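# Insert the held peg into the plate's hole

## Task

The left gripper begins holding a peg a little above a plate, near the plate's hole. Lower the peg into that hole until it sits on the hole's bottom, without forcing or wedging it hard; excessive pushing or jamming counts as failure.

## Robot and tools

Robot: two arms, left_arm and right_arm, each with a two-finger gripper and a wrist camera (cam_left_wrist, cam_right_wrist, both 672x504). A two-camera stand is fixed behind the arms. Only the left gripper matters for the peg; the right arm can simply stay put.

Frame: every printed position, orientation, velocity and target uses the scene frame. Its origin is at table-top height, halfway between the nominal arm bases; +z points up, +x points out across the table, and left_arm sits toward +y (arm names do not match image sides). Calibrated bases: left_arm at (-0.021, +0.297, 0) m, right_arm at (+0.004, -0.285, 0) m, each yawed only slightly. On the gripper, fingers extend along its +z axis and separate along its y axis. end_effector_position is the spot between the finger pads, roughly 1 cm short of the tips. Printed poses can be off by a few centimetres, more when the arm is stretched.

execute_actions(actions, cameras): actions is a list of actions; each action is a table of 1 to 15 rows, one row per 1/30 s step, and a table with fewer rows repeats its final row to fill 15 steps. Each row is one flat list of 14 numbers, each in [-1, 1]: left_arm dx, dy, dz, rx, ry, rz, opening, then right_arm in the same seven slots. dx..rz are offsets, not poses: they are measured along scene axes from that arm's Hand target as it stood when the action began, and every row counts from that same start, not from the row before. Scale: 1.0 equals 0.6 m for dx, dy, dz and 180 degrees for rotation; rx, ry, rz form one rotation vector turning the gripper about its Hand target point. Because each new action starts from the current Hand target, sending the same offset again moves further. Six zeros for an arm simply re-request its current Hand target. opening is absolute: +1 fully open (0.093 m), -1 closed; a 0 there is a real command, so repeat the current value to keep a grip. cameras lists camera names, ["all"], or []; images appear only when requested or when actions is empty.

move(target, speed, blend, opening_speed, grip_force, blocking, cameras): target is one 14-number row in the same layout and scale, or a list of up to 15 such rows; every row is an offset from the Hand targets at the move's start, not from the previous row. The gripper travels a straight path there. speed is path top speed in m/s, 0.002 to 2.9 (default 0.25), one value or one per target; rotation is capped at twice that in rad/s. blend (m) rounds corners between listed targets; 0 stops at each. opening_speed (≥0.2, per second on the -1..+1 scale) ramps the fingers. grip_force sets a per-pad limit of about 10 to 50 N, one number or one per arm; it persists, and low values close slowly. blocking=false returns after about 0.5 s while the move continues. Paths never avoid obstacles. The result adds a move: line with the outcome (done, off_target, moving, held, fault) and any limits (paced = pose clipped, held = steps withheld). done means resting within 10 mm and 2 degrees of target; neither done nor off_target says whether contact occurred.

wait(seconds 0 to 10, cameras) lets time pass holding the last command. stop(cameras) brakes a running move. zoom_image(camera, region) enlarges part of the newest image from cam_left_wrist or cam_right_wrist; region is [x0, y0, x1, y1] in pixels, at most 504 wide and 504 high. finished_scene(scene) ends the scene (integer 1 to 3); call nothing else after it in that reply.

Results: per arm, end_effector_position (m) and end_effector_quat_wxyz, Hand target (the commanded pose after clipping, which future offsets build on), Tool commands, grip_measured (+1 open, -1 closed; pads meet near -0.94, about +0.0208 per mm of object width, can read up to 0.02 high), Joint positions (last entry is finger gap in m), Joint velocities (may say within noise), and joint torques (include arm weight; positive means toward larger joint angle). Action calls may also list end_effector_position at some steps. Joint ranges in rad: waist -2.618..3.054, shoulder 0..3.142, elbow 0..3.142 (straight at 2.901), wrist pitch and wrist yaw -1.571..1.571, wrist roll -2.094..2.094.

Behaviour to expect: commanded orientation is limited each step to within 40 degrees of the measured one. Friction and gravity often leave the gripper short, low or tilted; check after each motion and send the remaining distance or a corrective rotation. Tiny moves may not happen or may drift sideways. A blocked arm keeps pressing until its target is pulled back past the gripper.

Avoid: lowering the peg fast or aiming far below the hole bottom, which presses hard and fails the task; approach slowly and stop once it seats. Keep holding the peg (repeat its closing number) until it rests, and do not drop it or let anything leave the table. Keep the arms, grippers and camera cables from touching each other or fixtures, and avoid paths near an arm's own base. Long stretched holds or pushing at unreachable poses heat motors; a MOTOR HOT line warns, and at 90 °C the arm folds and idles.

Each tool is called after ">>>" as name([rows], argument=value, ...), one row to a line, values as JSON.

## Session

>>> execute_actions(actions=[])

Scene clock: 0.00 s.
left_arm: end_effector_position=(+0.2684, +0.1484, +0.1308) grip_measured=-0.261 end_effector_quat_wxyz=(+0.012, +0.856, +0.516, +0.016) | right_arm: end_effector_position=(+0.3789, -0.2649, +0.4022) grip_measured=+1.000 end_effector_quat_wxyz=(+0.707, -0.019, +0.707, +0.019)
Joint positions: left_arm=[-0.504 1.736 1.492 -1.289 -0.015 1.575 0.033] | right_arm=[0 1.047 1.047 0 0 0 0.093]
Joint velocities: left_arm=[0.002 -0.002 0.007 -0.007 0.007 -0.051 0.008] | right_arm=[within noise]
Joint torques (N m): no reading
Heat: left arm: 24 °C; right arm: 24 °C.
Hand target: left_arm +0.2719, +0.1464, +0.1412; +0.029, +0.856, +0.516, +0.026 | right_arm +0.3765, -0.2650, +0.4130; +0.717, -0.019, +0.697, +0.019
Tool commands: left_gripper/opening=-0.941311 right_gripper/opening=+1.0

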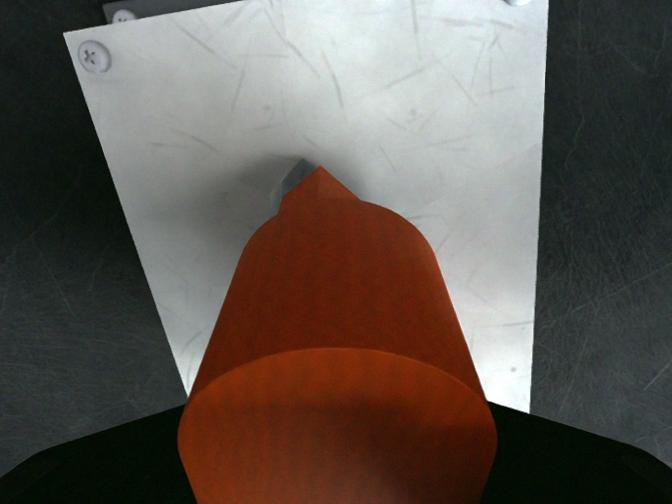

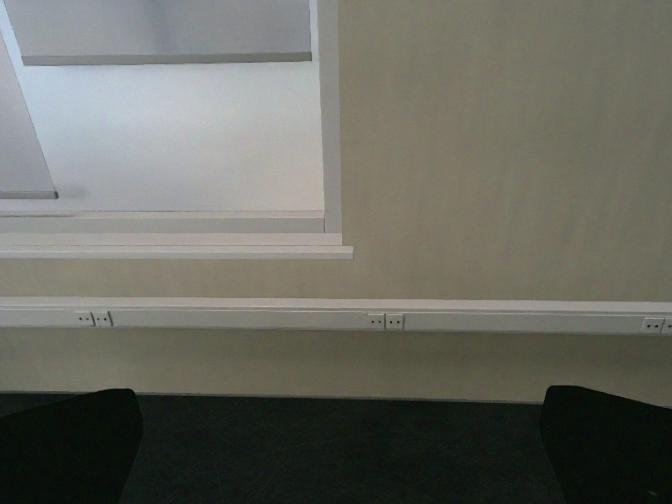

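>>> zoom_image(camera="cam_left_wrist", region=[220, 110, 440, 275])

Scaled by 2.291 from the camera's 672x504 image, which has a finer 960x720 frame.

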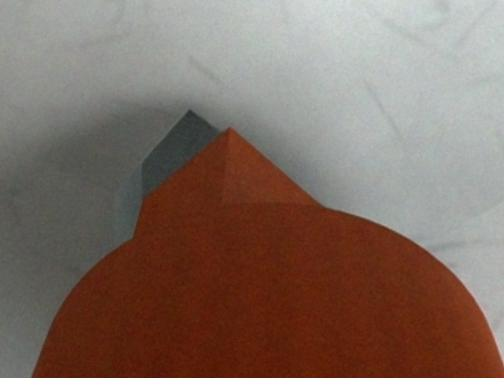

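>>> move(target=[0.039,0.0735,0.05,0,0,0,-0.941311,0,0,0,0,0,0,1], speed=0.15, cameras=["cam_left_wrist"])

>>> zoom_image(camera="cam_left_wrist", region=[200, 20, 460, 215])

Scene clock: 49.53 s.
left_arm: end_effector_position=(+0.2913, +0.1928, +0.1609) grip_measured=-0.202 end_effector_quat_wxyz=(+0.016, +0.851, +0.524, +0.023) | right_arm: end_effector_position=(+0.3789, -0.2649, +0.4021) grip_measured=+1.000 end_effector_quat_wxyz=(+0.707, -0.019, +0.707, +0.019)
Joint positions: left_arm=[-0.351 1.742 1.618 -1.392 -0.015 1.71 0.035] | right_arm=[0 1.047 1.047 0 0 0 0.093]
Joint torques (N m): left_arm=[0.35 -7.45 7.72 0.32 0.07 0.13] | right_arm=[-0.18 -3.03 8.1 2.21 -0.01 -0.03]
Heat: left arm: 31 °C; right arm: 31 °C.
Hand target: left_arm +0.2954, +0.1905, +0.1712; +0.029, +0.856, +0.516, +0.026 | right_arm +0.3765, -0.2650, +0.4129; +0.717, -0.019, +0.697, +0.019
Off the commanded pose: left_arm 0.011 m, 2 deg | right_arm 0.011 m, 2 deg.
move: off_target (left_arm, right_arm)
Images, in order (width x height): cam_left_wrist 672x504.

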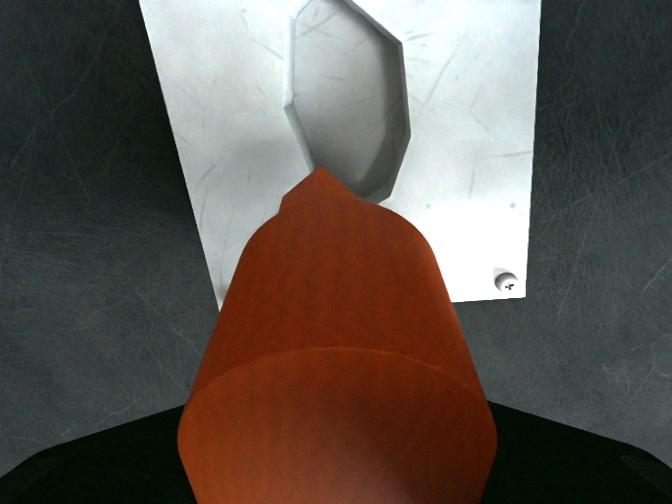

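Scaled by 1.938 from the camera's 672x504 image, which has a finer 960x720 frame.

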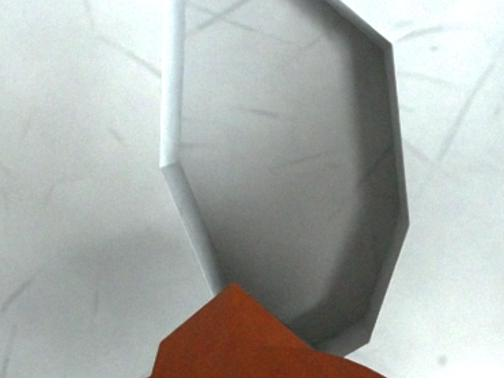

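>>> move(target=[-0.04,-0.079,-0.0417,0,0,0.05,-0.941311,0,0,0,0,0,0,1], speed=0.15, cameras=["cam_left_wrist"])

>>> zoom_image(camera="cam_left_wrist", region=[220, 110, 440, 275])

Scene clock: 157.23 s.
left_arm: end_effector_position=(+0.2693, +0.1458, +0.1424) grip_measured=-0.202 end_effector_quat_wxyz=(+0.013, +0.815, +0.579, +0.019) | right_arm: end_effector_position=(+0.3789, -0.2649, +0.4021) grip_measured=+1.000 end_effector_quat_wxyz=(+0.707, -0.019, +0.707, +0.019)
Joint positions: left_arm=[-0.513 1.742 1.545 -1.334 -0.022 1.414 0.035] | right_arm=[0 1.047 1.047 0 0 0 0.093]
Joint torques (N m): left_arm=[-0.66 -8.99 4.23 0.71 -0.11 -0.09] | right_arm=[-0.2 -3.03 8.1 2.21 -0.01 -0.03]
Heat: left arm: 39 °C; right arm: 35 °C.
Hand target: left_arm +0.2714, +0.1431, +0.1462; +0.027, +0.813, +0.582, +0.028 | right_arm +0.3765, -0.2650, +0.4129; +0.717, -0.019, +0.697, +0.019
Off the commanded pose: left_arm 0.005 m, 2 deg | right_arm 0.011 m, 2 deg.
move: off_target (right_arm)
Images, in order (width x height): cam_left_wrist 672x504.

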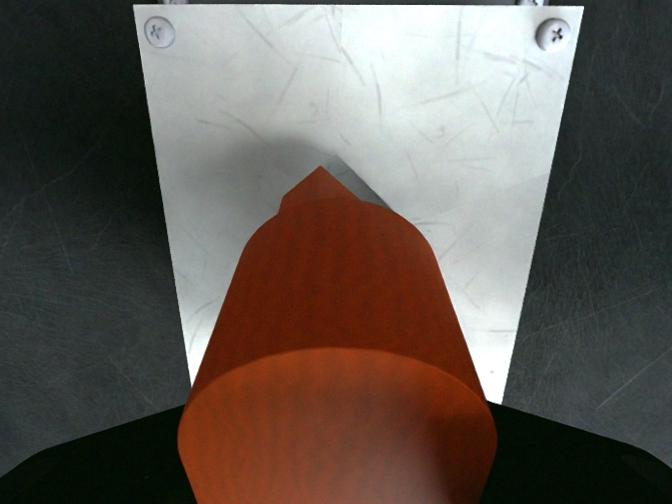

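Scaled by 2.291 from the camera's 672x504 image, which has a finer 960x720 frame.

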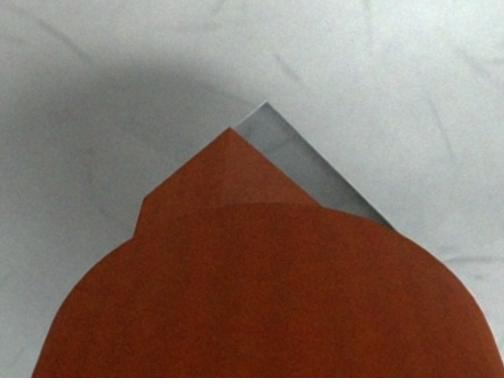

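>>> zoom_image(camera="cam_left_wrist", region=[270, 145, 370, 220])

>>> zoom_image(camera="cam_left_wrist", region=[320, 145, 420, 220])

Scaled by 5.040 from the camera's 672x504 image, which has a finer 960x720 frame.

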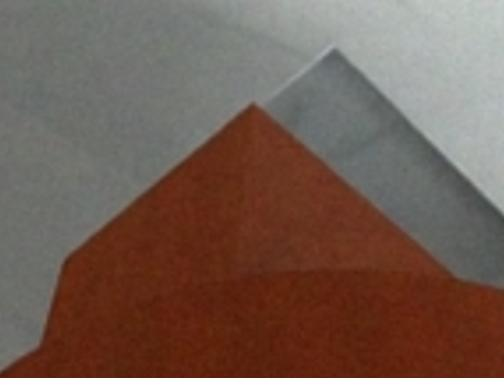

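Scaled by 5.040 from the camera's 672x504 image, which has a finer 960x720 frame.

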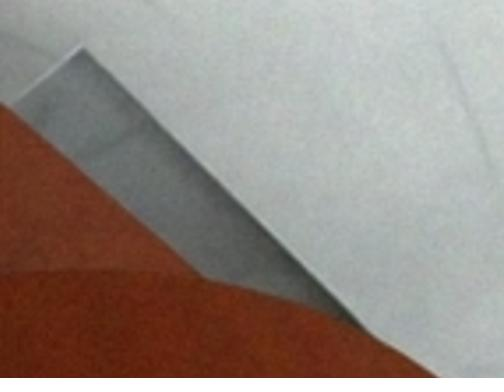

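>>> move(target=[-0.0042,0.0006,-0.02,0,0,-0.0139,-0.941311,0,0,0,0,0,0,1], speed=0.1, cameras=["cam_left_wrist"])

>>> zoom_image(camera="cam_left_wrist", region=[270, 125, 410, 230])

Scene clock: 209.30 s.
left_arm: end_effector_position=(+0.2683, +0.1465, +0.1284) grip_measured=-0.202 end_effector_quat_wxyz=(+0.010, +0.818, +0.575, +0.018) | right_arm: end_effector_position=(+0.3789, -0.2649, +0.4021) grip_measured=+1.000 end_effector_quat_wxyz=(+0.707, -0.019, +0.707, +0.019)
Joint positions: left_arm=[-0.513 1.742 1.489 -1.284 -0.023 1.424 0.035] | right_arm=[0 1.047 1.047 0 0 0 0.093]
Joint torques (N m): left_arm=[-0.87 -10 3.88 0.7 -0.08 0.18] | right_arm=[-0.2 -3.04 8.1 2.21 -0.01 -0.03]
Heat: left arm: 34 °C; right arm: 36 °C.
Hand target: left_arm +0.2689, +0.1435, +0.1343; +0.028, +0.825, +0.564, +0.028 | right_arm +0.3765, -0.2650, +0.4129; +0.717, -0.019, +0.697, +0.019
Off the commanded pose: left_arm 0.007 m, 3 deg | right_arm 0.011 m, 2 deg.
move: off_target (left_arm, right_arm)
Images, in order (width x height): cam_left_wrist 672x504.

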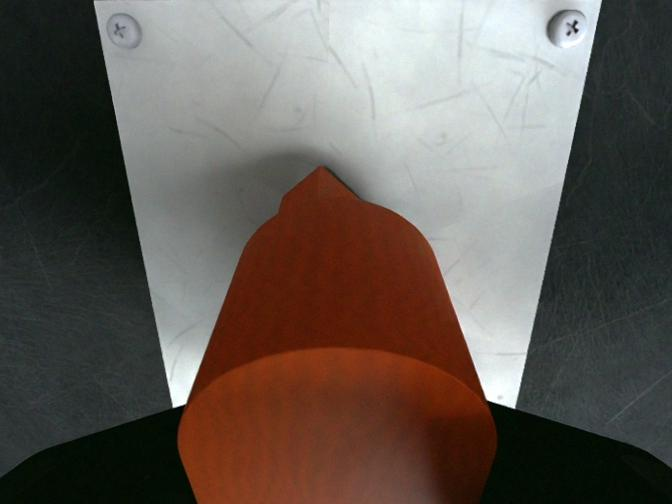

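Scaled by 3.600 from the camera's 672x504 image, which has a finer 960x720 frame.

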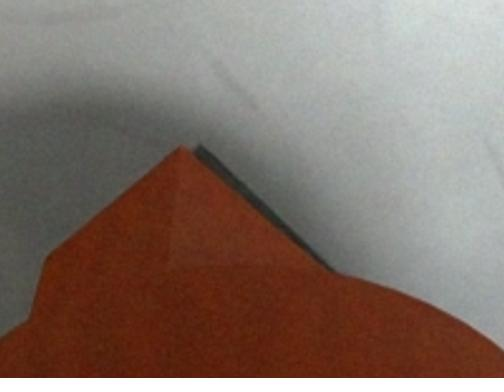

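>>> move(target=[0.0017,0.0012,0,0,0,-0.016,-0.941311,0,0,0,0,0,0,1], speed=0.1, cameras=["cam_left_wrist"])

>>> zoom_image(camera="cam_left_wrist", region=[270, 125, 410, 230])

Scene clock: 226.33 s.
left_arm: end_effector_position=(+0.2686, +0.1463, +0.1284) grip_measured=-0.202 end_effector_quat_wxyz=(+0.011, +0.833, +0.552, +0.019) | right_arm: end_effector_position=(+0.3789, -0.2649, +0.4021) grip_measured=+1.000 end_effector_quat_wxyz=(+0.707, -0.019, +0.707, +0.019)
Joint positions: left_arm=[-0.513 1.742 1.489 -1.282 -0.023 1.48 0.035] | right_arm=[0 1.047 1.047 0 0 0 0.093]
Joint torques (N m): left_arm=[-0.29 -9.88 4 0.69 -0.02 0.14] | right_arm=[-0.21 -3.03 8.1 2.21 -0.01 -0.03]
Heat: left arm: 35 °C; right arm: 37 °C.
Hand target: left_arm +0.2699, +0.1442, +0.1343; +0.028, +0.839, +0.543, +0.027 | right_arm +0.3765, -0.2650, +0.4129; +0.717, -0.019, +0.697, +0.019
Off the commanded pose: left_arm 0.006 m, 3 deg | right_arm 0.011 m, 2 deg.
move: off_target (left_arm, right_arm)
Images, in order (width x height): cam_left_wrist 672x504.

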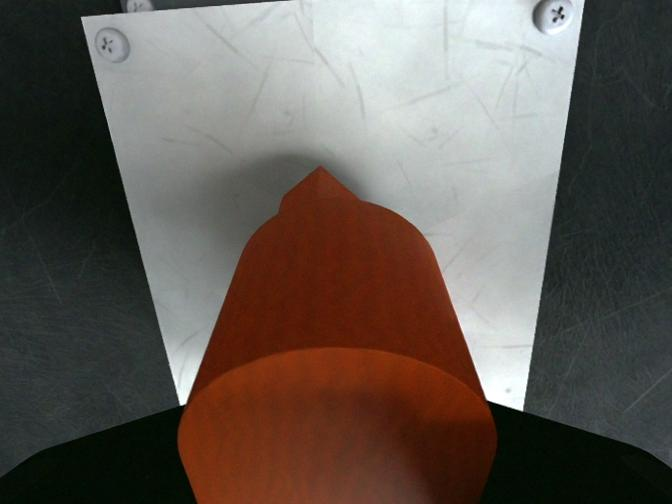

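Scaled by 3.600 from the camera's 672x504 image, which has a finer 960x720 frame.

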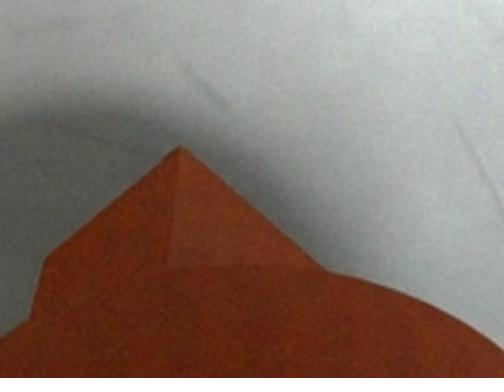

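>>> move(target=[0.0015,0.002,-0.004,0,0,0,-0.941311,0,0,0,0,0,0,1], speed=0.1, cameras=["cam_left_wrist"])

>>> zoom_image(camera="cam_left_wrist", region=[270, 125, 410, 230])

Scene clock: 240.77 s.
left_arm: end_effector_position=(+0.2677, +0.1468, +0.1251) grip_measured=-0.202 end_effector_quat_wxyz=(+0.009, +0.835, +0.550, +0.018) | right_arm: end_effector_position=(+0.3789, -0.2649, +0.4021) grip_measured=+1.000 end_effector_quat_wxyz=(+0.707, -0.019, +0.707, +0.019)
Joint positions: left_arm=[-0.513 1.742 1.476 -1.273 -0.023 1.484 0.035] | right_arm=[0 1.047 1.047 0 0 0 0.093]
Joint torques (N m): left_arm=[0.2 -9.83 4.21 0.68 -0.03 0.19] | right_arm=[-0.2 -3.03 8.1 2.2 -0.02 -0.03]
Heat: left arm: 36 °C; right arm: 37 °C.
Hand target: left_arm +0.2707, +0.1454, +0.1318; +0.028, +0.839, +0.543, +0.027 | right_arm +0.3765, -0.2650, +0.4129; +0.717, -0.019, +0.697, +0.019
Off the commanded pose: left_arm 0.008 m, 3 deg | right_arm 0.011 m, 2 deg.
move: off_target (left_arm, right_arm)
Images, in order (width x height): cam_left_wrist 672x504.

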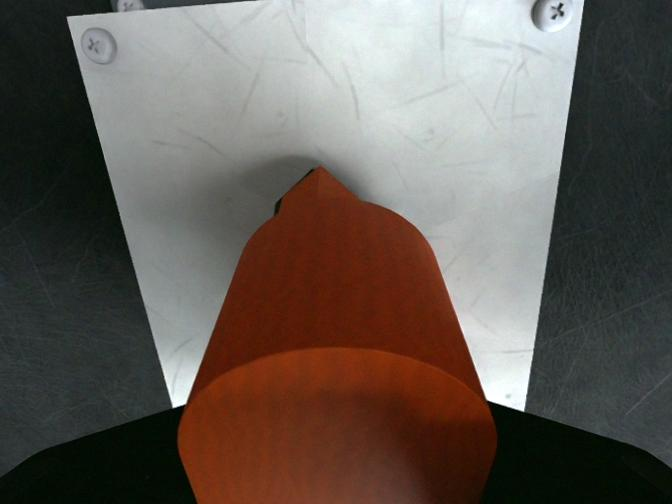

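Scaled by 3.600 from the camera's 672x504 image, which has a finer 960x720 frame.

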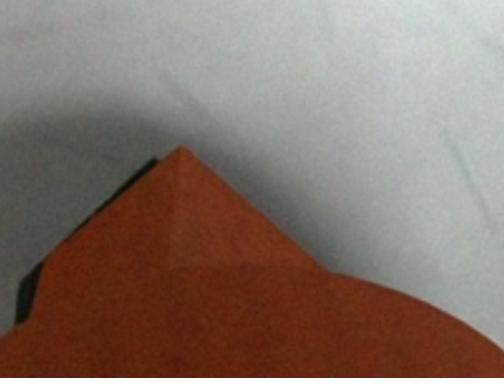

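>>> move(target=[0.004,0.0,0,0,0,0,-0.941311,0,0,0,0,0,0,1], speed=0.1, cameras=["cam_left_wrist"])

>>> zoom_image(camera="cam_left_wrist", region=[270, 125, 410, 230])

Scene clock: 272.33 s.
left_arm: end_effector_position=(+0.2679, +0.1467, +0.1251) grip_measured=-0.202 end_effector_quat_wxyz=(+0.009, +0.836, +0.549, +0.018) | right_arm: end_effector_position=(+0.3789, -0.2649, +0.4021) grip_measured=+1.000 end_effector_quat_wxyz=(+0.707, -0.019, +0.707, +0.019)
Joint positions: left_arm=[-0.513 1.742 1.476 -1.272 -0.023 1.488 0.035] | right_arm=[0 1.047 1.047 0 0 0 0.093]
Joint torques (N m): left_arm=[0.47 -9.09 5 0.67 -0.03 0.16] | right_arm=[-0.2 -3.03 8.1 2.21 -0.01 -0.03]
Heat: left arm: 37 °C; right arm: 37 °C.
Hand target: left_arm +0.2732, +0.1454, +0.1318; +0.028, +0.839, +0.543, +0.027 | right_arm +0.3765, -0.2650, +0.4129; +0.717, -0.019, +0.697, +0.019
Off the commanded pose: left_arm 0.009 m, 3 deg | right_arm 0.011 m, 2 deg.
move: off_target (left_arm, right_arm)
Images, in order (width x height): cam_left_wrist 672x504.

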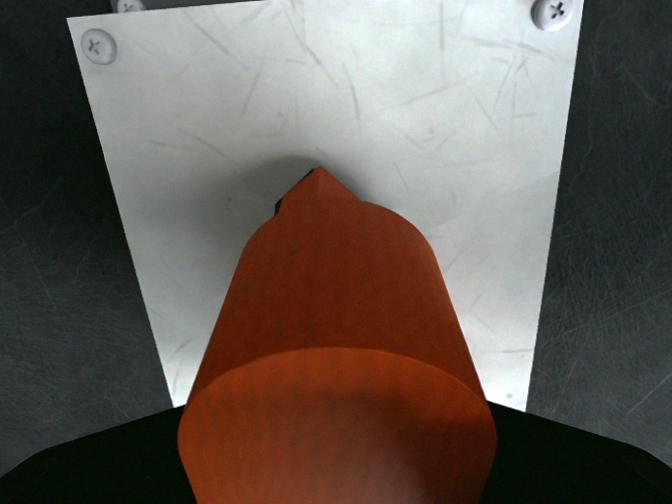

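Scaled by 3.600 from the camera's 672x504 image, which has a finer 960x720 frame.

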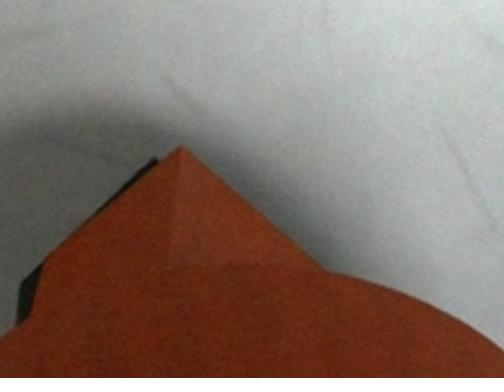

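>>> move(target=[0.01,-0.0017,0,0,0,0,-0.941311,0,0,0,0,0,0,1], speed=0.1)

Scene clock: 295.50 s.
left_arm: end_effector_position=(+0.2679, +0.1467, +0.1251) grip_measured=-0.202 end_effector_quat_wxyz=(+0.009, +0.837, +0.546, +0.018) | right_arm: end_effector_position=(+0.3789, -0.2649, +0.4021) grip_measured=+1.000 end_effector_quat_wxyz=(+0.707, -0.019, +0.707, +0.019)
Joint positions: left_arm=[-0.513 1.742 1.476 -1.272 -0.023 1.494 0.035] | right_arm=[0 1.047 1.047 0 0 0 0.093]
Joint torques (N m): left_arm=[1.05 -7.24 6.82 0.66 -0.03 0.16] | right_arm=[-0.2 -3.04 8.12 2.2 -0.01 -0.03]
Heat: left arm: 37 °C; right arm: 38 °C.
Hand target: left_arm +0.2792, +0.1444, +0.1318; +0.028, +0.839, +0.543, +0.027 | right_arm +0.3765, -0.2650, +0.4129; +0.717, -0.019, +0.697, +0.019
Off the commanded pose: left_arm 0.013 m, 2 deg | right_arm 0.011 m, 2 deg.
move: off_target (left_arm, right_arm)

>>> move(target=[0.005,0.0,0,0,0,0,-0.941311,0,0,0,0,0,0,1], speed=0.1)

Scene clock: 306.70 s.
left_arm: end_effector_position=(+0.2690, +0.1483, +0.1217) grip_measured=-0.202 end_effector_quat_wxyz=(+0.004, +0.837, +0.547, +0.016) | right_arm: end_effector_position=(+0.3789, -0.2649, +0.4021) grip_measured=+1.000 end_effector_quat_wxyz=(+0.707, -0.019, +0.707, +0.019)
Joint positions: left_arm=[-0.507 1.753 1.476 -1.271 -0.023 1.498 0.035] | right_arm=[0 1.047 1.047 0 0 0 0.093]
Joint torques (N m): left_arm=[0.96 -7.42 7.72 0.59 -0.02 0.15] | right_arm=[-0.18 -3.03 8.1 2.21 -0.01 -0.02]
Heat: left arm: 36 °C; right arm: 38 °C.
Hand target: left_arm +0.2822, +0.1444, +0.1317; +0.028, +0.839, +0.543, +0.027 | right_arm +0.3765, -0.2650, +0.4129; +0.717, -0.019, +0.697, +0.019
Off the commanded pose: left_arm 0.017 m, 3 deg | right_arm 0.011 m, 2 deg.
move: off_target (left_arm, right_arm)

>>> wait(seconds=0.1, cameras=["cam_left_wrist"])

>>> zoom_image(camera="cam_left_wrist", region=[270, 125, 410, 230])

Scene clock: 317.87 s.
left_arm: end_effector_position=(+0.2690, +0.1483, +0.1217) grip_measured=-0.202 end_effector_quat_wxyz=(+0.004, +0.837, +0.547, +0.016) | right_arm: end_effector_position=(+0.3789, -0.2649, +0.4021) grip_measured=+1.000 end_effector_quat_wxyz=(+0.707, -0.019, +0.707, +0.019)
Joint positions: left_arm=[-0.507 1.753 1.476 -1.271 -0.023 1.498 0.035] | right_arm=[0 1.047 1.047 0 0 0 0.093]
Joint torques (N m): left_arm=[0.88 -7.42 7.75 0.58 -0.01 0.18] | right_arm=[-0.2 -3.04 8.12 2.21 -0.01 -0.03]
Heat: left arm: 38 °C; right arm: 38 °C.
Hand target: left_arm +0.2822, +0.1444, +0.1317; +0.028, +0.839, +0.543, +0.027 | right_arm +0.3765, -0.2650, +0.4129; +0.717, -0.019, +0.697, +0.019
Tool commands: left_gripper/opening=-0.941311 right_gripper/opening=+1.0
Off the commanded pose: left_arm 0.017 m, 3 deg | right_arm 0.011 m, 2 deg.
wait: 0.10 s; at rest from the start
Images, in order (width x height): cam_left_wrist 672x504.

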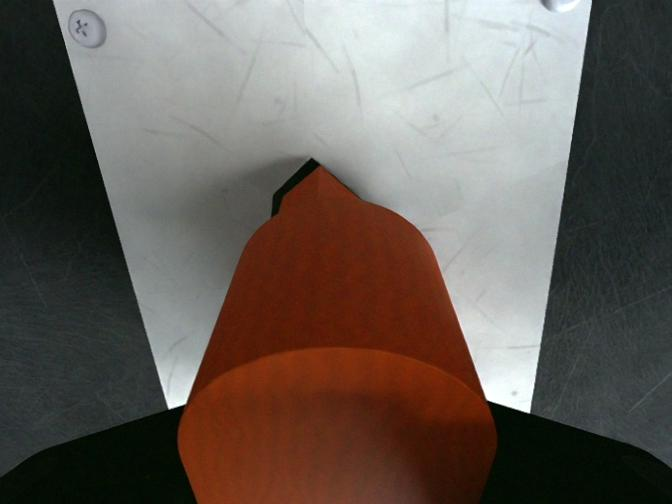

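Scaled by 3.600 from the camera's 672x504 image, which has a finer 960x720 frame.

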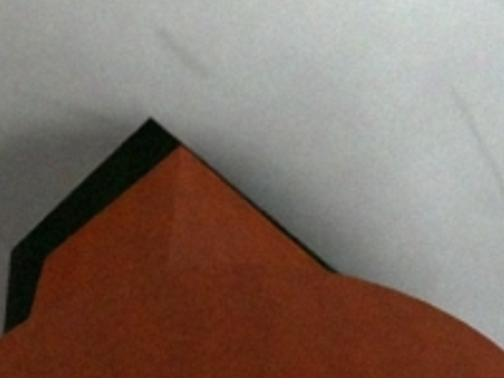

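>>> move(target=[0.0075,-0.0042,0.005,0,0,0,-0.941311,0,0,0,0,0,0,1], speed=0.1)

Scene clock: 345.63 s.
left_arm: end_effector_position=(+0.2710, +0.1473, +0.1225) grip_measured=-0.202 end_effector_quat_wxyz=(-0.001, +0.837, +0.547, +0.013) | right_arm: end_effector_position=(+0.3789, -0.2649, +0.4021) grip_measured=+1.000 end_effector_quat_wxyz=(+0.707, -0.019, +0.707, +0.019)
Joint positions: left_arm=[-0.507 1.773 1.504 -1.291 -0.023 1.499 0.035] | right_arm=[0 1.047 1.047 0 0 0 0.093]
Joint torques (N m): left_arm=[0.76 -7.73 8.27 0.64 -0.02 0.17] | right_arm=[-0.18 -3.03 8.1 2.21 -0.01 -0.02]
Heat: left arm: 41 °C; right arm: 39 °C.
Hand target: left_arm +0.2867, +0.1418, +0.1348; +0.028, +0.839, +0.543, +0.027 | right_arm +0.3765, -0.2650, +0.4129; +0.717, -0.019, +0.697, +0.019
Off the commanded pose: left_arm 0.021 m, 4 deg | right_arm 0.011 m, 2 deg.
move: off_target (left_arm, right_arm)

>>> move(target=[0,0,0,-0.0106,-0.0095,0,-0.941311,0,0,0,0,0,0,1], speed=0.1, cameras=["cam_left_wrist"])

>>> zoom_image(camera="cam_left_wrist", region=[270, 125, 410, 230])

Scene clock: 363.83 s.
left_arm: end_effector_position=(+0.2719, +0.1482, +0.1226) grip_measured=-0.202 end_effector_quat_wxyz=(+0.001, +0.836, +0.549, +0.010) | right_arm: end_effector_position=(+0.3789, -0.2649, +0.4021) grip_measured=+1.000 end_effector_quat_wxyz=(+0.707, -0.019, +0.707, +0.019)
Joint positions: left_arm=[-0.5 1.773 1.504 -1.29 -0.016 1.502 0.035] | right_arm=[0 1.047 1.047 0 0 0 0.093]
Joint torques (N m): left_arm=[0.9 -11.04 4.83 1.16 0.07 0.2] | right_arm=[-0.18 -3.03 8.12 2.21 -0.02 -0.02]
Heat: left arm: 42 °C; right arm: 39 °C.
Hand target: left_arm +0.2867, +0.1418, +0.1348; +0.050, +0.838, +0.543, +0.030 | right_arm +0.3765, -0.2650, +0.4129; +0.717, -0.019, +0.697, +0.019
Off the commanded pose: left_arm 0.020 m, 6 deg | right_arm 0.011 m, 2 deg.
move: off_target (left_arm, right_arm)
Images, in order (width x height): cam_left_wrist 672x504.

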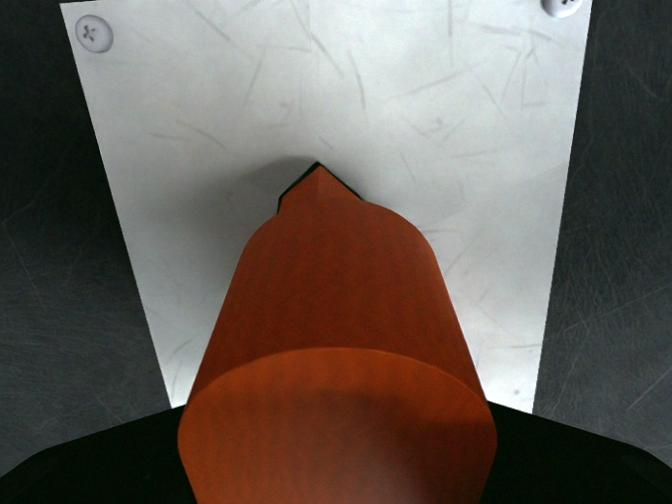

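Scaled by 3.600 from the camera's 672x504 image, which has a finer 960x720 frame.

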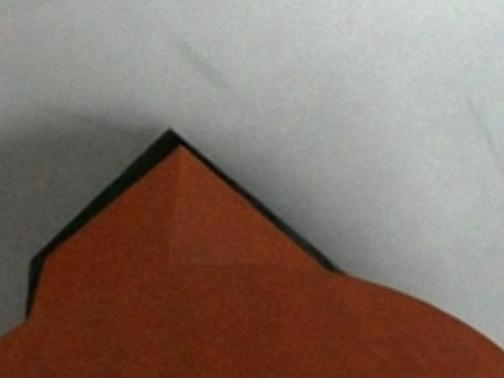

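>>> move(target=[0.003,-0.001,-0.01,0,0,0.005,-0.941311,0,0,0,0,0,0,1], speed=0.05, cameras=["cam_left_wrist"])

>>> zoom_image(camera="cam_left_wrist", region=[270, 125, 410, 230])

Scene clock: 410.80 s.
left_arm: end_effector_position=(+0.2719, +0.1478, +0.1202) grip_measured=-0.202 end_effector_quat_wxyz=(+0.002, +0.836, +0.549, +0.009) | right_arm: end_effector_position=(+0.3789, -0.2649, +0.4021) grip_measured=+1.000 end_effector_quat_wxyz=(+0.707, -0.019, +0.707, +0.019)
Joint positions: left_arm=[-0.5 1.773 1.494 -1.279 -0.014 1.502 0.035] | right_arm=[0 1.047 1.047 0 0 0 0.093]
Joint torques (N m): left_arm=[0.96 -10.32 4.46 1.29 0.07 0.03] | right_arm=[-0.2 -3.03 8.12 2.2 -0.01 -0.03]
Heat: left arm: 47 °C; right arm: 39 °C.
Hand target: left_arm +0.2885, +0.1412, +0.1289; +0.050, +0.834, +0.549, +0.031 | right_arm +0.3765, -0.2650, +0.4129; +0.717, -0.019, +0.697, +0.019
Off the commanded pose: left_arm 0.020 m, 6 deg | right_arm 0.011 m, 2 deg.
move: off_target (left_arm, right_arm)
Images, in order (width x height): cam_left_wrist 672x504.

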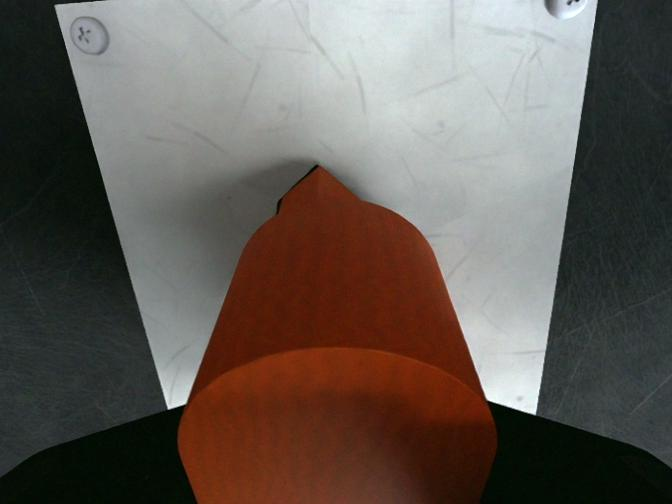

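Scaled by 3.600 from the camera's 672x504 image, which has a finer 960x720 frame.

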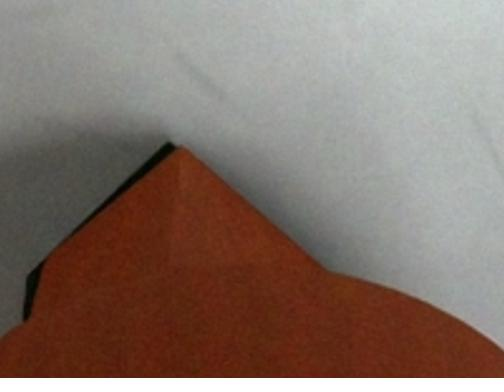

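>>> move(target=[0.0,0.0,0,-0.005,-0.0045,0.012,-0.941311,0,0,0,0,0,0,1], speed=0.1, cameras=["cam_left_wrist"])

>>> zoom_image(camera="cam_left_wrist", region=[270, 125, 410, 230])

Scene clock: 426.60 s.
left_arm: end_effector_position=(+0.2713, +0.1479, +0.1175) grip_measured=-0.202 end_effector_quat_wxyz=(+0.007, +0.832, +0.554, +0.011) | right_arm: end_effector_position=(+0.3789, -0.2649, +0.4021) grip_measured=+1.000 end_effector_quat_wxyz=(+0.707, -0.019, +0.707, +0.019)
Joint positions: left_arm=[-0.5 1.763 1.472 -1.258 -0.013 1.489 0.035] | right_arm=[0 1.047 1.047 0 0 0 0.093]
Joint torques (N m): left_arm=[1.14 -10.92 4.46 1.33 0.1 -0.16] | right_arm=[-0.18 -3.04 8.1 2.21 -0.01 -0.03]
Heat: left arm: 47 °C; right arm: 40 °C.
Hand target: left_arm +0.2884, +0.1413, +0.1287; +0.060, +0.822, +0.565, +0.033 | right_arm +0.3765, -0.2650, +0.4129; +0.717, -0.019, +0.697, +0.019
Off the commanded pose: left_arm 0.022 m, 7 deg | right_arm 0.011 m, 2 deg.
move: off_target (left_arm, right_arm)
Images, in order (width x height): cam_left_wrist 672x504.

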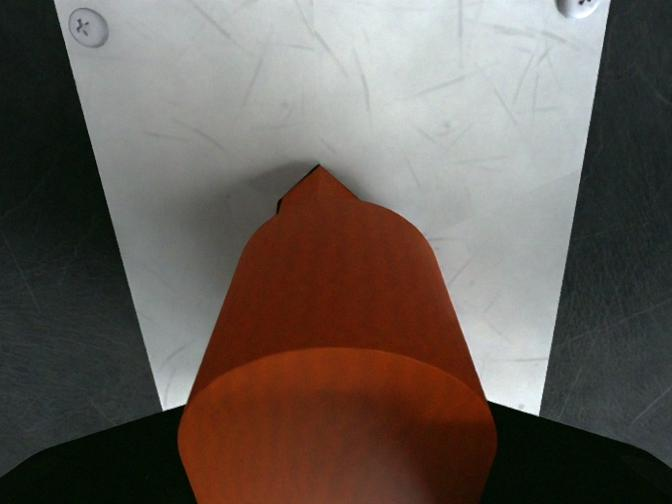

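Scaled by 3.600 from the camera's 672x504 image, which has a finer 960x720 frame.

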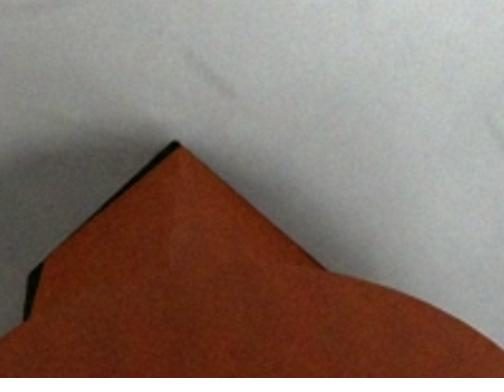

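>>> move(target=[0.001,-0.0004,0,-0.004,-0.0036,0.005,-0.941311,0,0,0,0,0,0,1], speed=0.1, cameras=["cam_left_wrist"])

>>> zoom_image(camera="cam_left_wrist", region=[270, 125, 410, 230])

Scene clock: 443.20 s.
left_arm: end_effector_position=(+0.2710, +0.1484, +0.1174) grip_measured=-0.202 end_effector_quat_wxyz=(+0.012, +0.828, +0.560, +0.013) | right_arm: end_effector_position=(+0.3789, -0.2649, +0.4021) grip_measured=+1.000 end_effector_quat_wxyz=(+0.707, -0.019, +0.707, +0.019)
Joint positions: left_arm=[-0.498 1.75 1.456 -1.243 -0.01 1.477 0.035] | right_arm=[0 1.047 1.047 0 0 0 0.093]
Joint torques (N m): left_arm=[1.13 -10.88 4.45 1.39 0.09 -0.24] | right_arm=[-0.18 -3.03 8.12 2.21 -0.01 -0.03]
Heat: left arm: 47 °C; right arm: 40 °C.
Hand target: left_arm +0.2890, +0.1411, +0.1288; +0.068, +0.817, +0.571, +0.035 | right_arm +0.3765, -0.2650, +0.4129; +0.717, -0.019, +0.697, +0.019
Off the commanded pose: left_arm 0.023 m, 7 deg | right_arm 0.011 m, 2 deg.
move: off_target (left_arm, right_arm)
Images, in order (width x height): cam_left_wrist 672x504.

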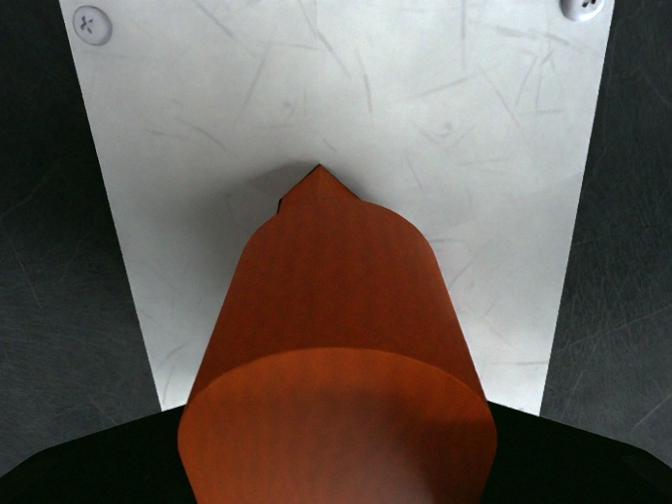

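Scaled by 3.600 from the camera's 672x504 image, which has a finer 960x720 frame.

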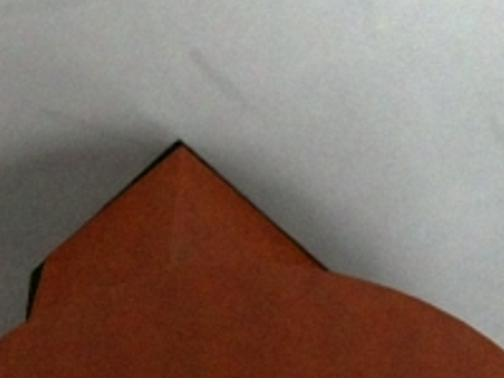

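>>> move(target=[0.0015,-0.0005,-0.01,-0.001,-0.001,0.002,-0.941311,0,0,0,0,0,0,1], speed=0.05, cameras=["cam_left_wrist"])

>>> zoom_image(camera="cam_left_wrist", region=[270, 125, 410, 230])

Scene clock: 455.00 s.
left_arm: end_effector_position=(+0.2704, +0.1483, +0.1167) grip_measured=-0.202 end_effector_quat_wxyz=(+0.019, +0.826, +0.563, +0.011) | right_arm: end_effector_position=(+0.3789, -0.2649, +0.4021) grip_measured=+1.000 end_effector_quat_wxyz=(+0.707, -0.019, +0.707, +0.019)
Joint positions: left_arm=[-0.494 1.738 1.438 -1.226 -0.001 1.473 0.035] | right_arm=[0 1.047 1.047 0 0 0 0.093]
Joint torques (N m): left_arm=[0.85 -9.54 4.18 1.59 0.04 -0.2] | right_arm=[-0.18 -3.04 8.12 2.21 -0.02 -0.03]
Heat: left arm: 48 °C; right arm: 40 °C.
Hand target: left_arm +0.2900, +0.1407, +0.1229; +0.070, +0.815, +0.574, +0.035 | right_arm +0.3765, -0.2650, +0.4129; +0.717, -0.019, +0.697, +0.019
Off the commanded pose: left_arm 0.022 m, 7 deg | right_arm 0.011 m, 2 deg.
move: off_target (left_arm, right_arm)
Images, in order (width x height): cam_left_wrist 672x504.

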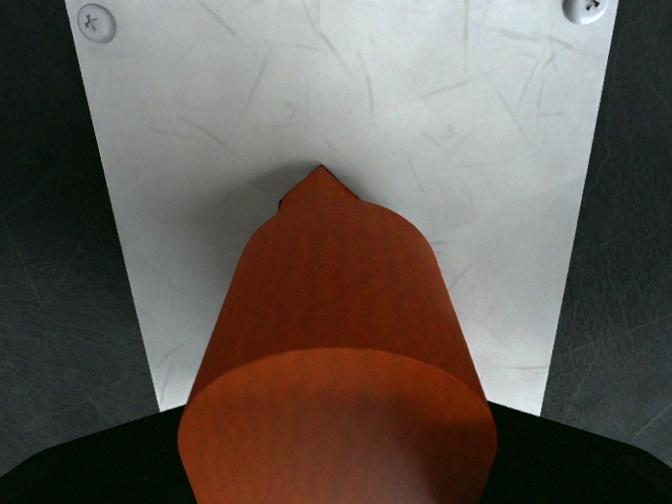

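Scaled by 3.600 from the camera's 672x504 image, which has a finer 960x720 frame.

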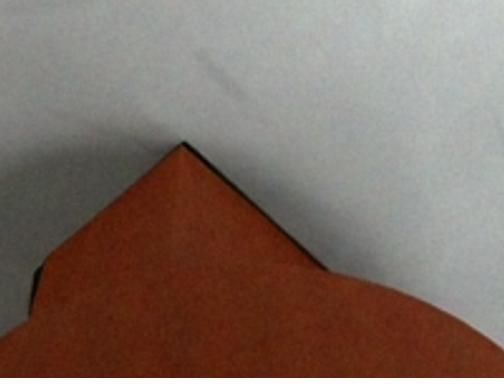

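>>> move(target=[0.0015,0.0025,0,0,0,0,-0.941311,0,0,0,0,0,0,1], speed=0.05, cameras=["cam_left_wrist"])

>>> zoom_image(camera="cam_left_wrist", region=[270, 125, 410, 230])

Scene clock: 483.33 s.
left_arm: end_effector_position=(+0.2710, +0.1494, +0.1167) grip_measured=-0.202 end_effector_quat_wxyz=(+0.020, +0.825, +0.565, +0.011) | right_arm: end_effector_position=(+0.3789, -0.2649, +0.4021) grip_measured=+1.000 end_effector_quat_wxyz=(+0.707, -0.019, +0.707, +0.019)
Joint positions: left_arm=[-0.49 1.738 1.438 -1.226 -0.001 1.473 0.035] | right_arm=[0 1.047 1.047 0 0 0 0.093]
Joint torques (N m): left_arm=[0.98 -9.52 4.16 1.58 0.02 -0.18] | right_arm=[-0.2 -3.03 8.1 2.2 -0.01 -0.03]
Heat: left arm: 46 °C; right arm: 40 °C.
Hand target: left_arm +0.2909, +0.1422, +0.1229; +0.070, +0.815, +0.574, +0.035 | right_arm +0.3765, -0.2650, +0.4129; +0.717, -0.019, +0.697, +0.019
Off the commanded pose: left_arm 0.022 m, 7 deg | right_arm 0.011 m, 2 deg.
move: off_target (left_arm, right_arm)
Images, in order (width x height): cam_left_wrist 672x504.

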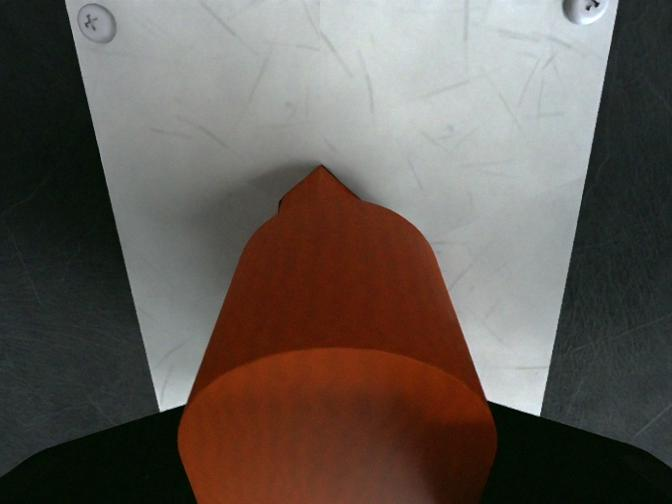

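Scaled by 3.600 from the camera's 672x504 image, which has a finer 960x720 frame.

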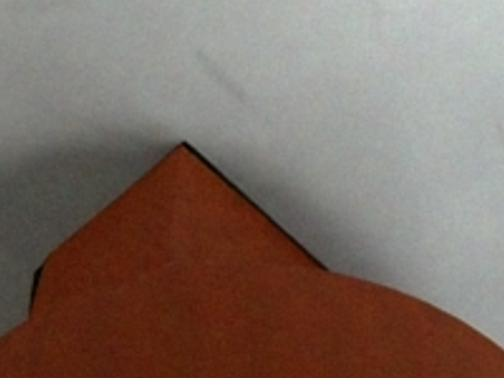

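>>> move([
  [0.0,0.0,0.0083,0,0,0,-0.941311,0,0,0,0,0,0,1],
  [0.0012,0.0022,0.0083,0,0,0,-0.941311,0,0,0,0,0,0,1],
], speed=0.05, cameras=["cam_left_wrist"])

>>> zoom_image(camera="cam_left_wrist", region=[270, 125, 410, 230])

Scene clock: 511.10 s.
left_arm: end_effector_position=(+0.2712, +0.1499, +0.1167) grip_measured=-0.202 end_effector_quat_wxyz=(+0.020, +0.824, +0.566, +0.010) | right_arm: end_effector_position=(+0.3789, -0.2649, +0.4021) grip_measured=+1.000 end_effector_quat_wxyz=(+0.707, -0.019, +0.707, +0.019)
Joint positions: left_arm=[-0.487 1.738 1.438 -1.226 0.003 1.473 0.035] | right_arm=[0 1.047 1.047 0 0 0 0.093]
Joint torques (N m): left_arm=[1.09 -9.73 5.39 1.37 -0.02 -0.13] | right_arm=[-0.18 -3.03 8.12 2.2 -0.01 -0.03]
Heat: left arm: 46 °C; right arm: 41 °C.
Hand target: left_arm +0.2916, +0.1435, +0.1279; +0.070, +0.815, +0.573, +0.036 | right_arm +0.3765, -0.2650, +0.4129; +0.717, -0.019, +0.697, +0.019
Off the commanded pose: left_arm 0.024 m, 7 deg | right_arm 0.011 m, 2 deg.
move: off_target (left_arm, right_arm)
Images, in order (width x height): cam_left_wrist 672x504.

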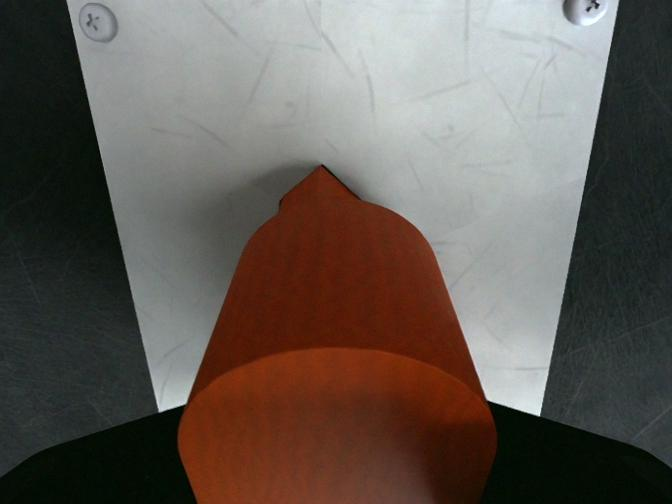

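Scaled by 3.600 from the camera's 672x504 image, which has a finer 960x720 frame.

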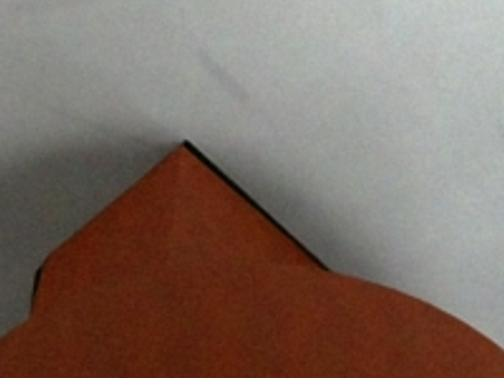

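>>> move(target=[-0.0052,-0.0123,0.03,0.051,-0.0215,0,-0.941311,0,0,0,0,0,0,1], speed=0.1, cameras=["cam_left_wrist"])

>>> zoom_image(camera="cam_left_wrist", region=[250, 90, 430, 225])

Scene clock: 592.30 s.
left_arm: end_effector_position=(+0.2776, +0.1443, +0.1345) grip_measured=-0.202 end_effector_quat_wxyz=(+0.000, +0.821, +0.563, +0.094) | right_arm: end_effector_position=(+0.3789, -0.2649, +0.4021) grip_measured=+1.000 end_effector_quat_wxyz=(+0.707, -0.019, +0.707, +0.019)
Joint positions: left_arm=[-0.58 1.736 1.495 -1.255 -0.172 1.387 0.035] | right_arm=[0 1.047 1.047 0 0 0 0.093]
Joint torques (N m): left_arm=[-0.85 -7.47 7.84 0.74 -0.2 -0.15] | right_arm=[-0.18 -3.04 8.1 2.21 -0.01 -0.03]
Heat: left arm: 46 °C; right arm: 42 °C.
Hand target: left_arm +0.2885, +0.1362, +0.1457; +0.024, +0.817, +0.566, +0.109 | right_arm +0.3765, -0.2650, +0.4129; +0.717, -0.019, +0.697, +0.019
Off the commanded pose: left_arm 0.018 m, 3 deg | right_arm 0.011 m, 2 deg.
move: off_target (left_arm, right_arm)
Images, in order (width x height): cam_left_wrist 672x504.

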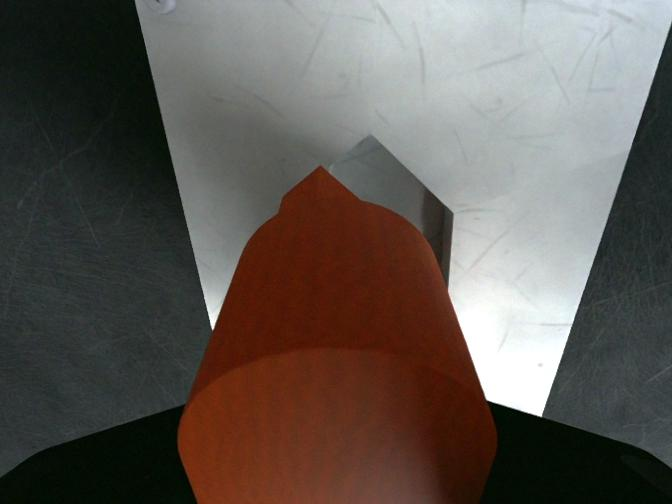

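Scaled by 2.800 from the camera's 672x504 image, which has a finer 960x720 frame.

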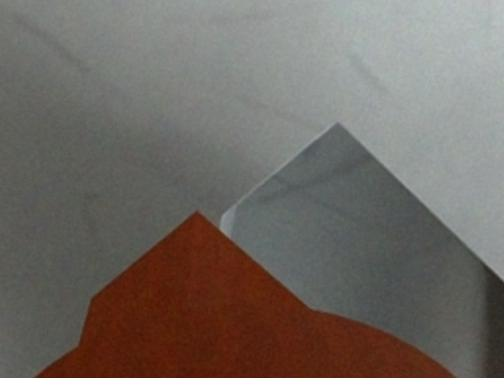

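>>> move(target=[-0.0187,-0.005,0,0.0096,0.0245,0,-0.941311,0,0,0,0,0,0,1], speed=0.1, cameras=["cam_left_wrist"])

>>> zoom_image(camera="cam_left_wrist", region=[250, 90, 430, 225])

Scene clock: 735.60 s.
left_arm: end_effector_position=(+0.2744, +0.1396, +0.1354) grip_measured=-0.202 end_effector_quat_wxyz=(-0.023, +0.822, +0.563, +0.084) | right_arm: end_effector_position=(+0.3789, -0.2649, +0.4021) grip_measured=+1.000 end_effector_quat_wxyz=(+0.707, -0.019, +0.707, +0.019)
Joint positions: left_arm=[-0.598 1.783 1.557 -1.323 -0.172 1.368 0.035] | right_arm=[0 1.047 1.047 0 0 0 0.093]
Joint torques (N m): left_arm=[-0.91 -7.72 7.91 0.21 -0.06 -0.12] | right_arm=[-0.18 -3.04 8.12 2.21 -0.01 -0.03]
Heat: left arm: 45 °C; right arm: 43 °C.
Hand target: left_arm +0.2772, +0.1332, +0.1457; -0.010, +0.821, +0.565, +0.086 | right_arm +0.3765, -0.2650, +0.4129; +0.717, -0.019, +0.697, +0.019
Off the commanded pose: left_arm 0.013 m, 2 deg | right_arm 0.011 m, 2 deg.
move: off_target (left_arm, right_arm)
Images, in order (width x height): cam_left_wrist 672x504.

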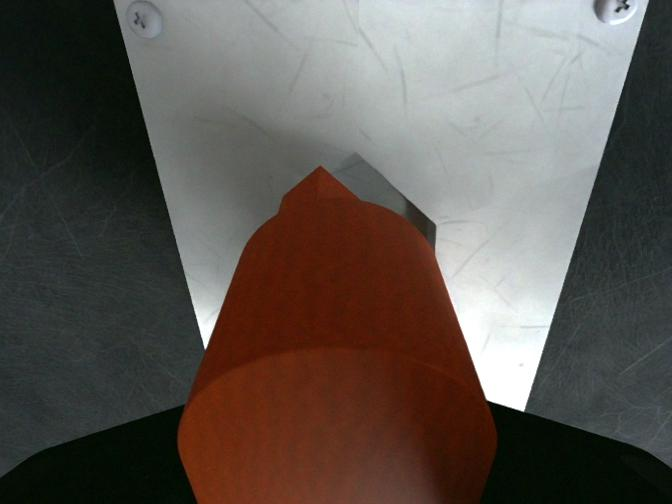

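Scaled by 2.800 from the camera's 672x504 image, which has a finer 960x720 frame.

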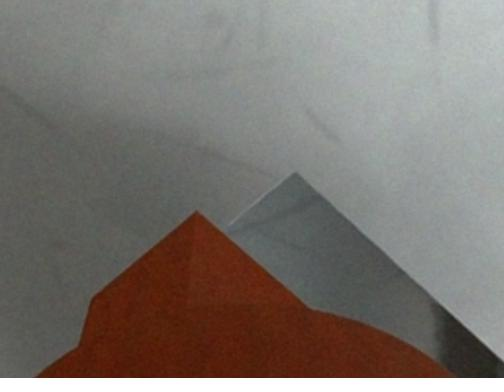

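>>> move(target=[-0.0142,0.0045,-0.013,0,0,-0.003,-0.941311,0,0,0,0,0,0,1], speed=0.1, cameras=["cam_left_wrist"])

>>> zoom_image(camera="cam_left_wrist", region=[250, 90, 430, 225])

Scene clock: 750.10 s.
left_arm: end_effector_position=(+0.2687, +0.1409, +0.1290) grip_measured=-0.202 end_effector_quat_wxyz=(-0.034, +0.824, +0.559, +0.079) | right_arm: end_effector_position=(+0.3789, -0.2649, +0.4021) grip_measured=+1.000 end_effector_quat_wxyz=(+0.707, -0.019, +0.707, +0.019)
Joint positions: left_arm=[-0.604 1.783 1.532 -1.322 -0.172 1.367 0.035] | right_arm=[0 1.047 1.047 0 0 0 0.093]
Joint torques (N m): left_arm=[-0.98 -10.76 4.27 0.59 -0.08 -0.12] | right_arm=[-0.18 -3.04 8.12 2.2 -0.01 -0.03]
Heat: left arm: 45 °C; right arm: 43 °C.
Hand target: left_arm +0.2688, +0.1359, +0.1380; -0.010, +0.823, +0.561, +0.086 | right_arm +0.3765, -0.2650, +0.4129; +0.717, -0.019, +0.697, +0.019
Off the commanded pose: left_arm 0.010 m, 3 deg | right_arm 0.011 m, 2 deg.
move: off_target (left_arm, right_arm)
Images, in order (width x height): cam_left_wrist 672x504.

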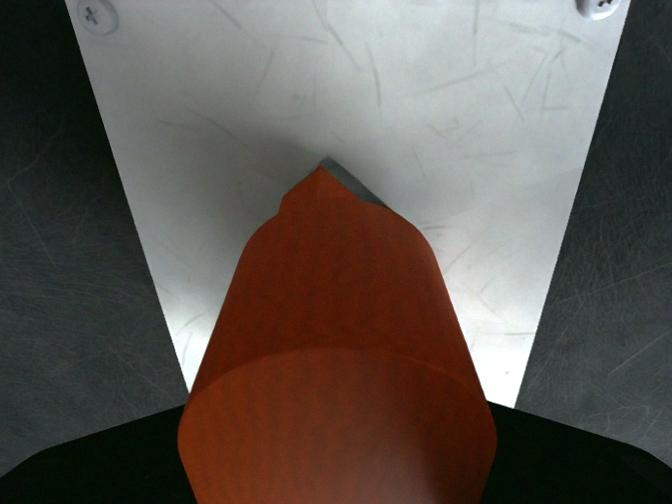

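Scaled by 2.800 from the camera's 672x504 image, which has a finer 960x720 frame.

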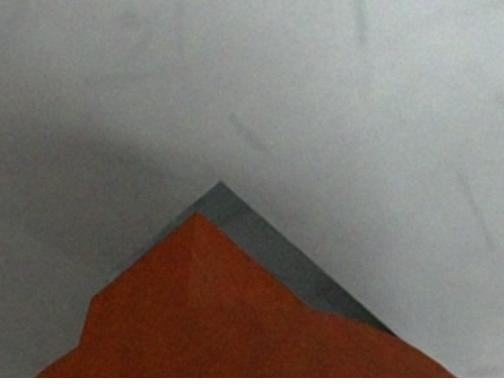

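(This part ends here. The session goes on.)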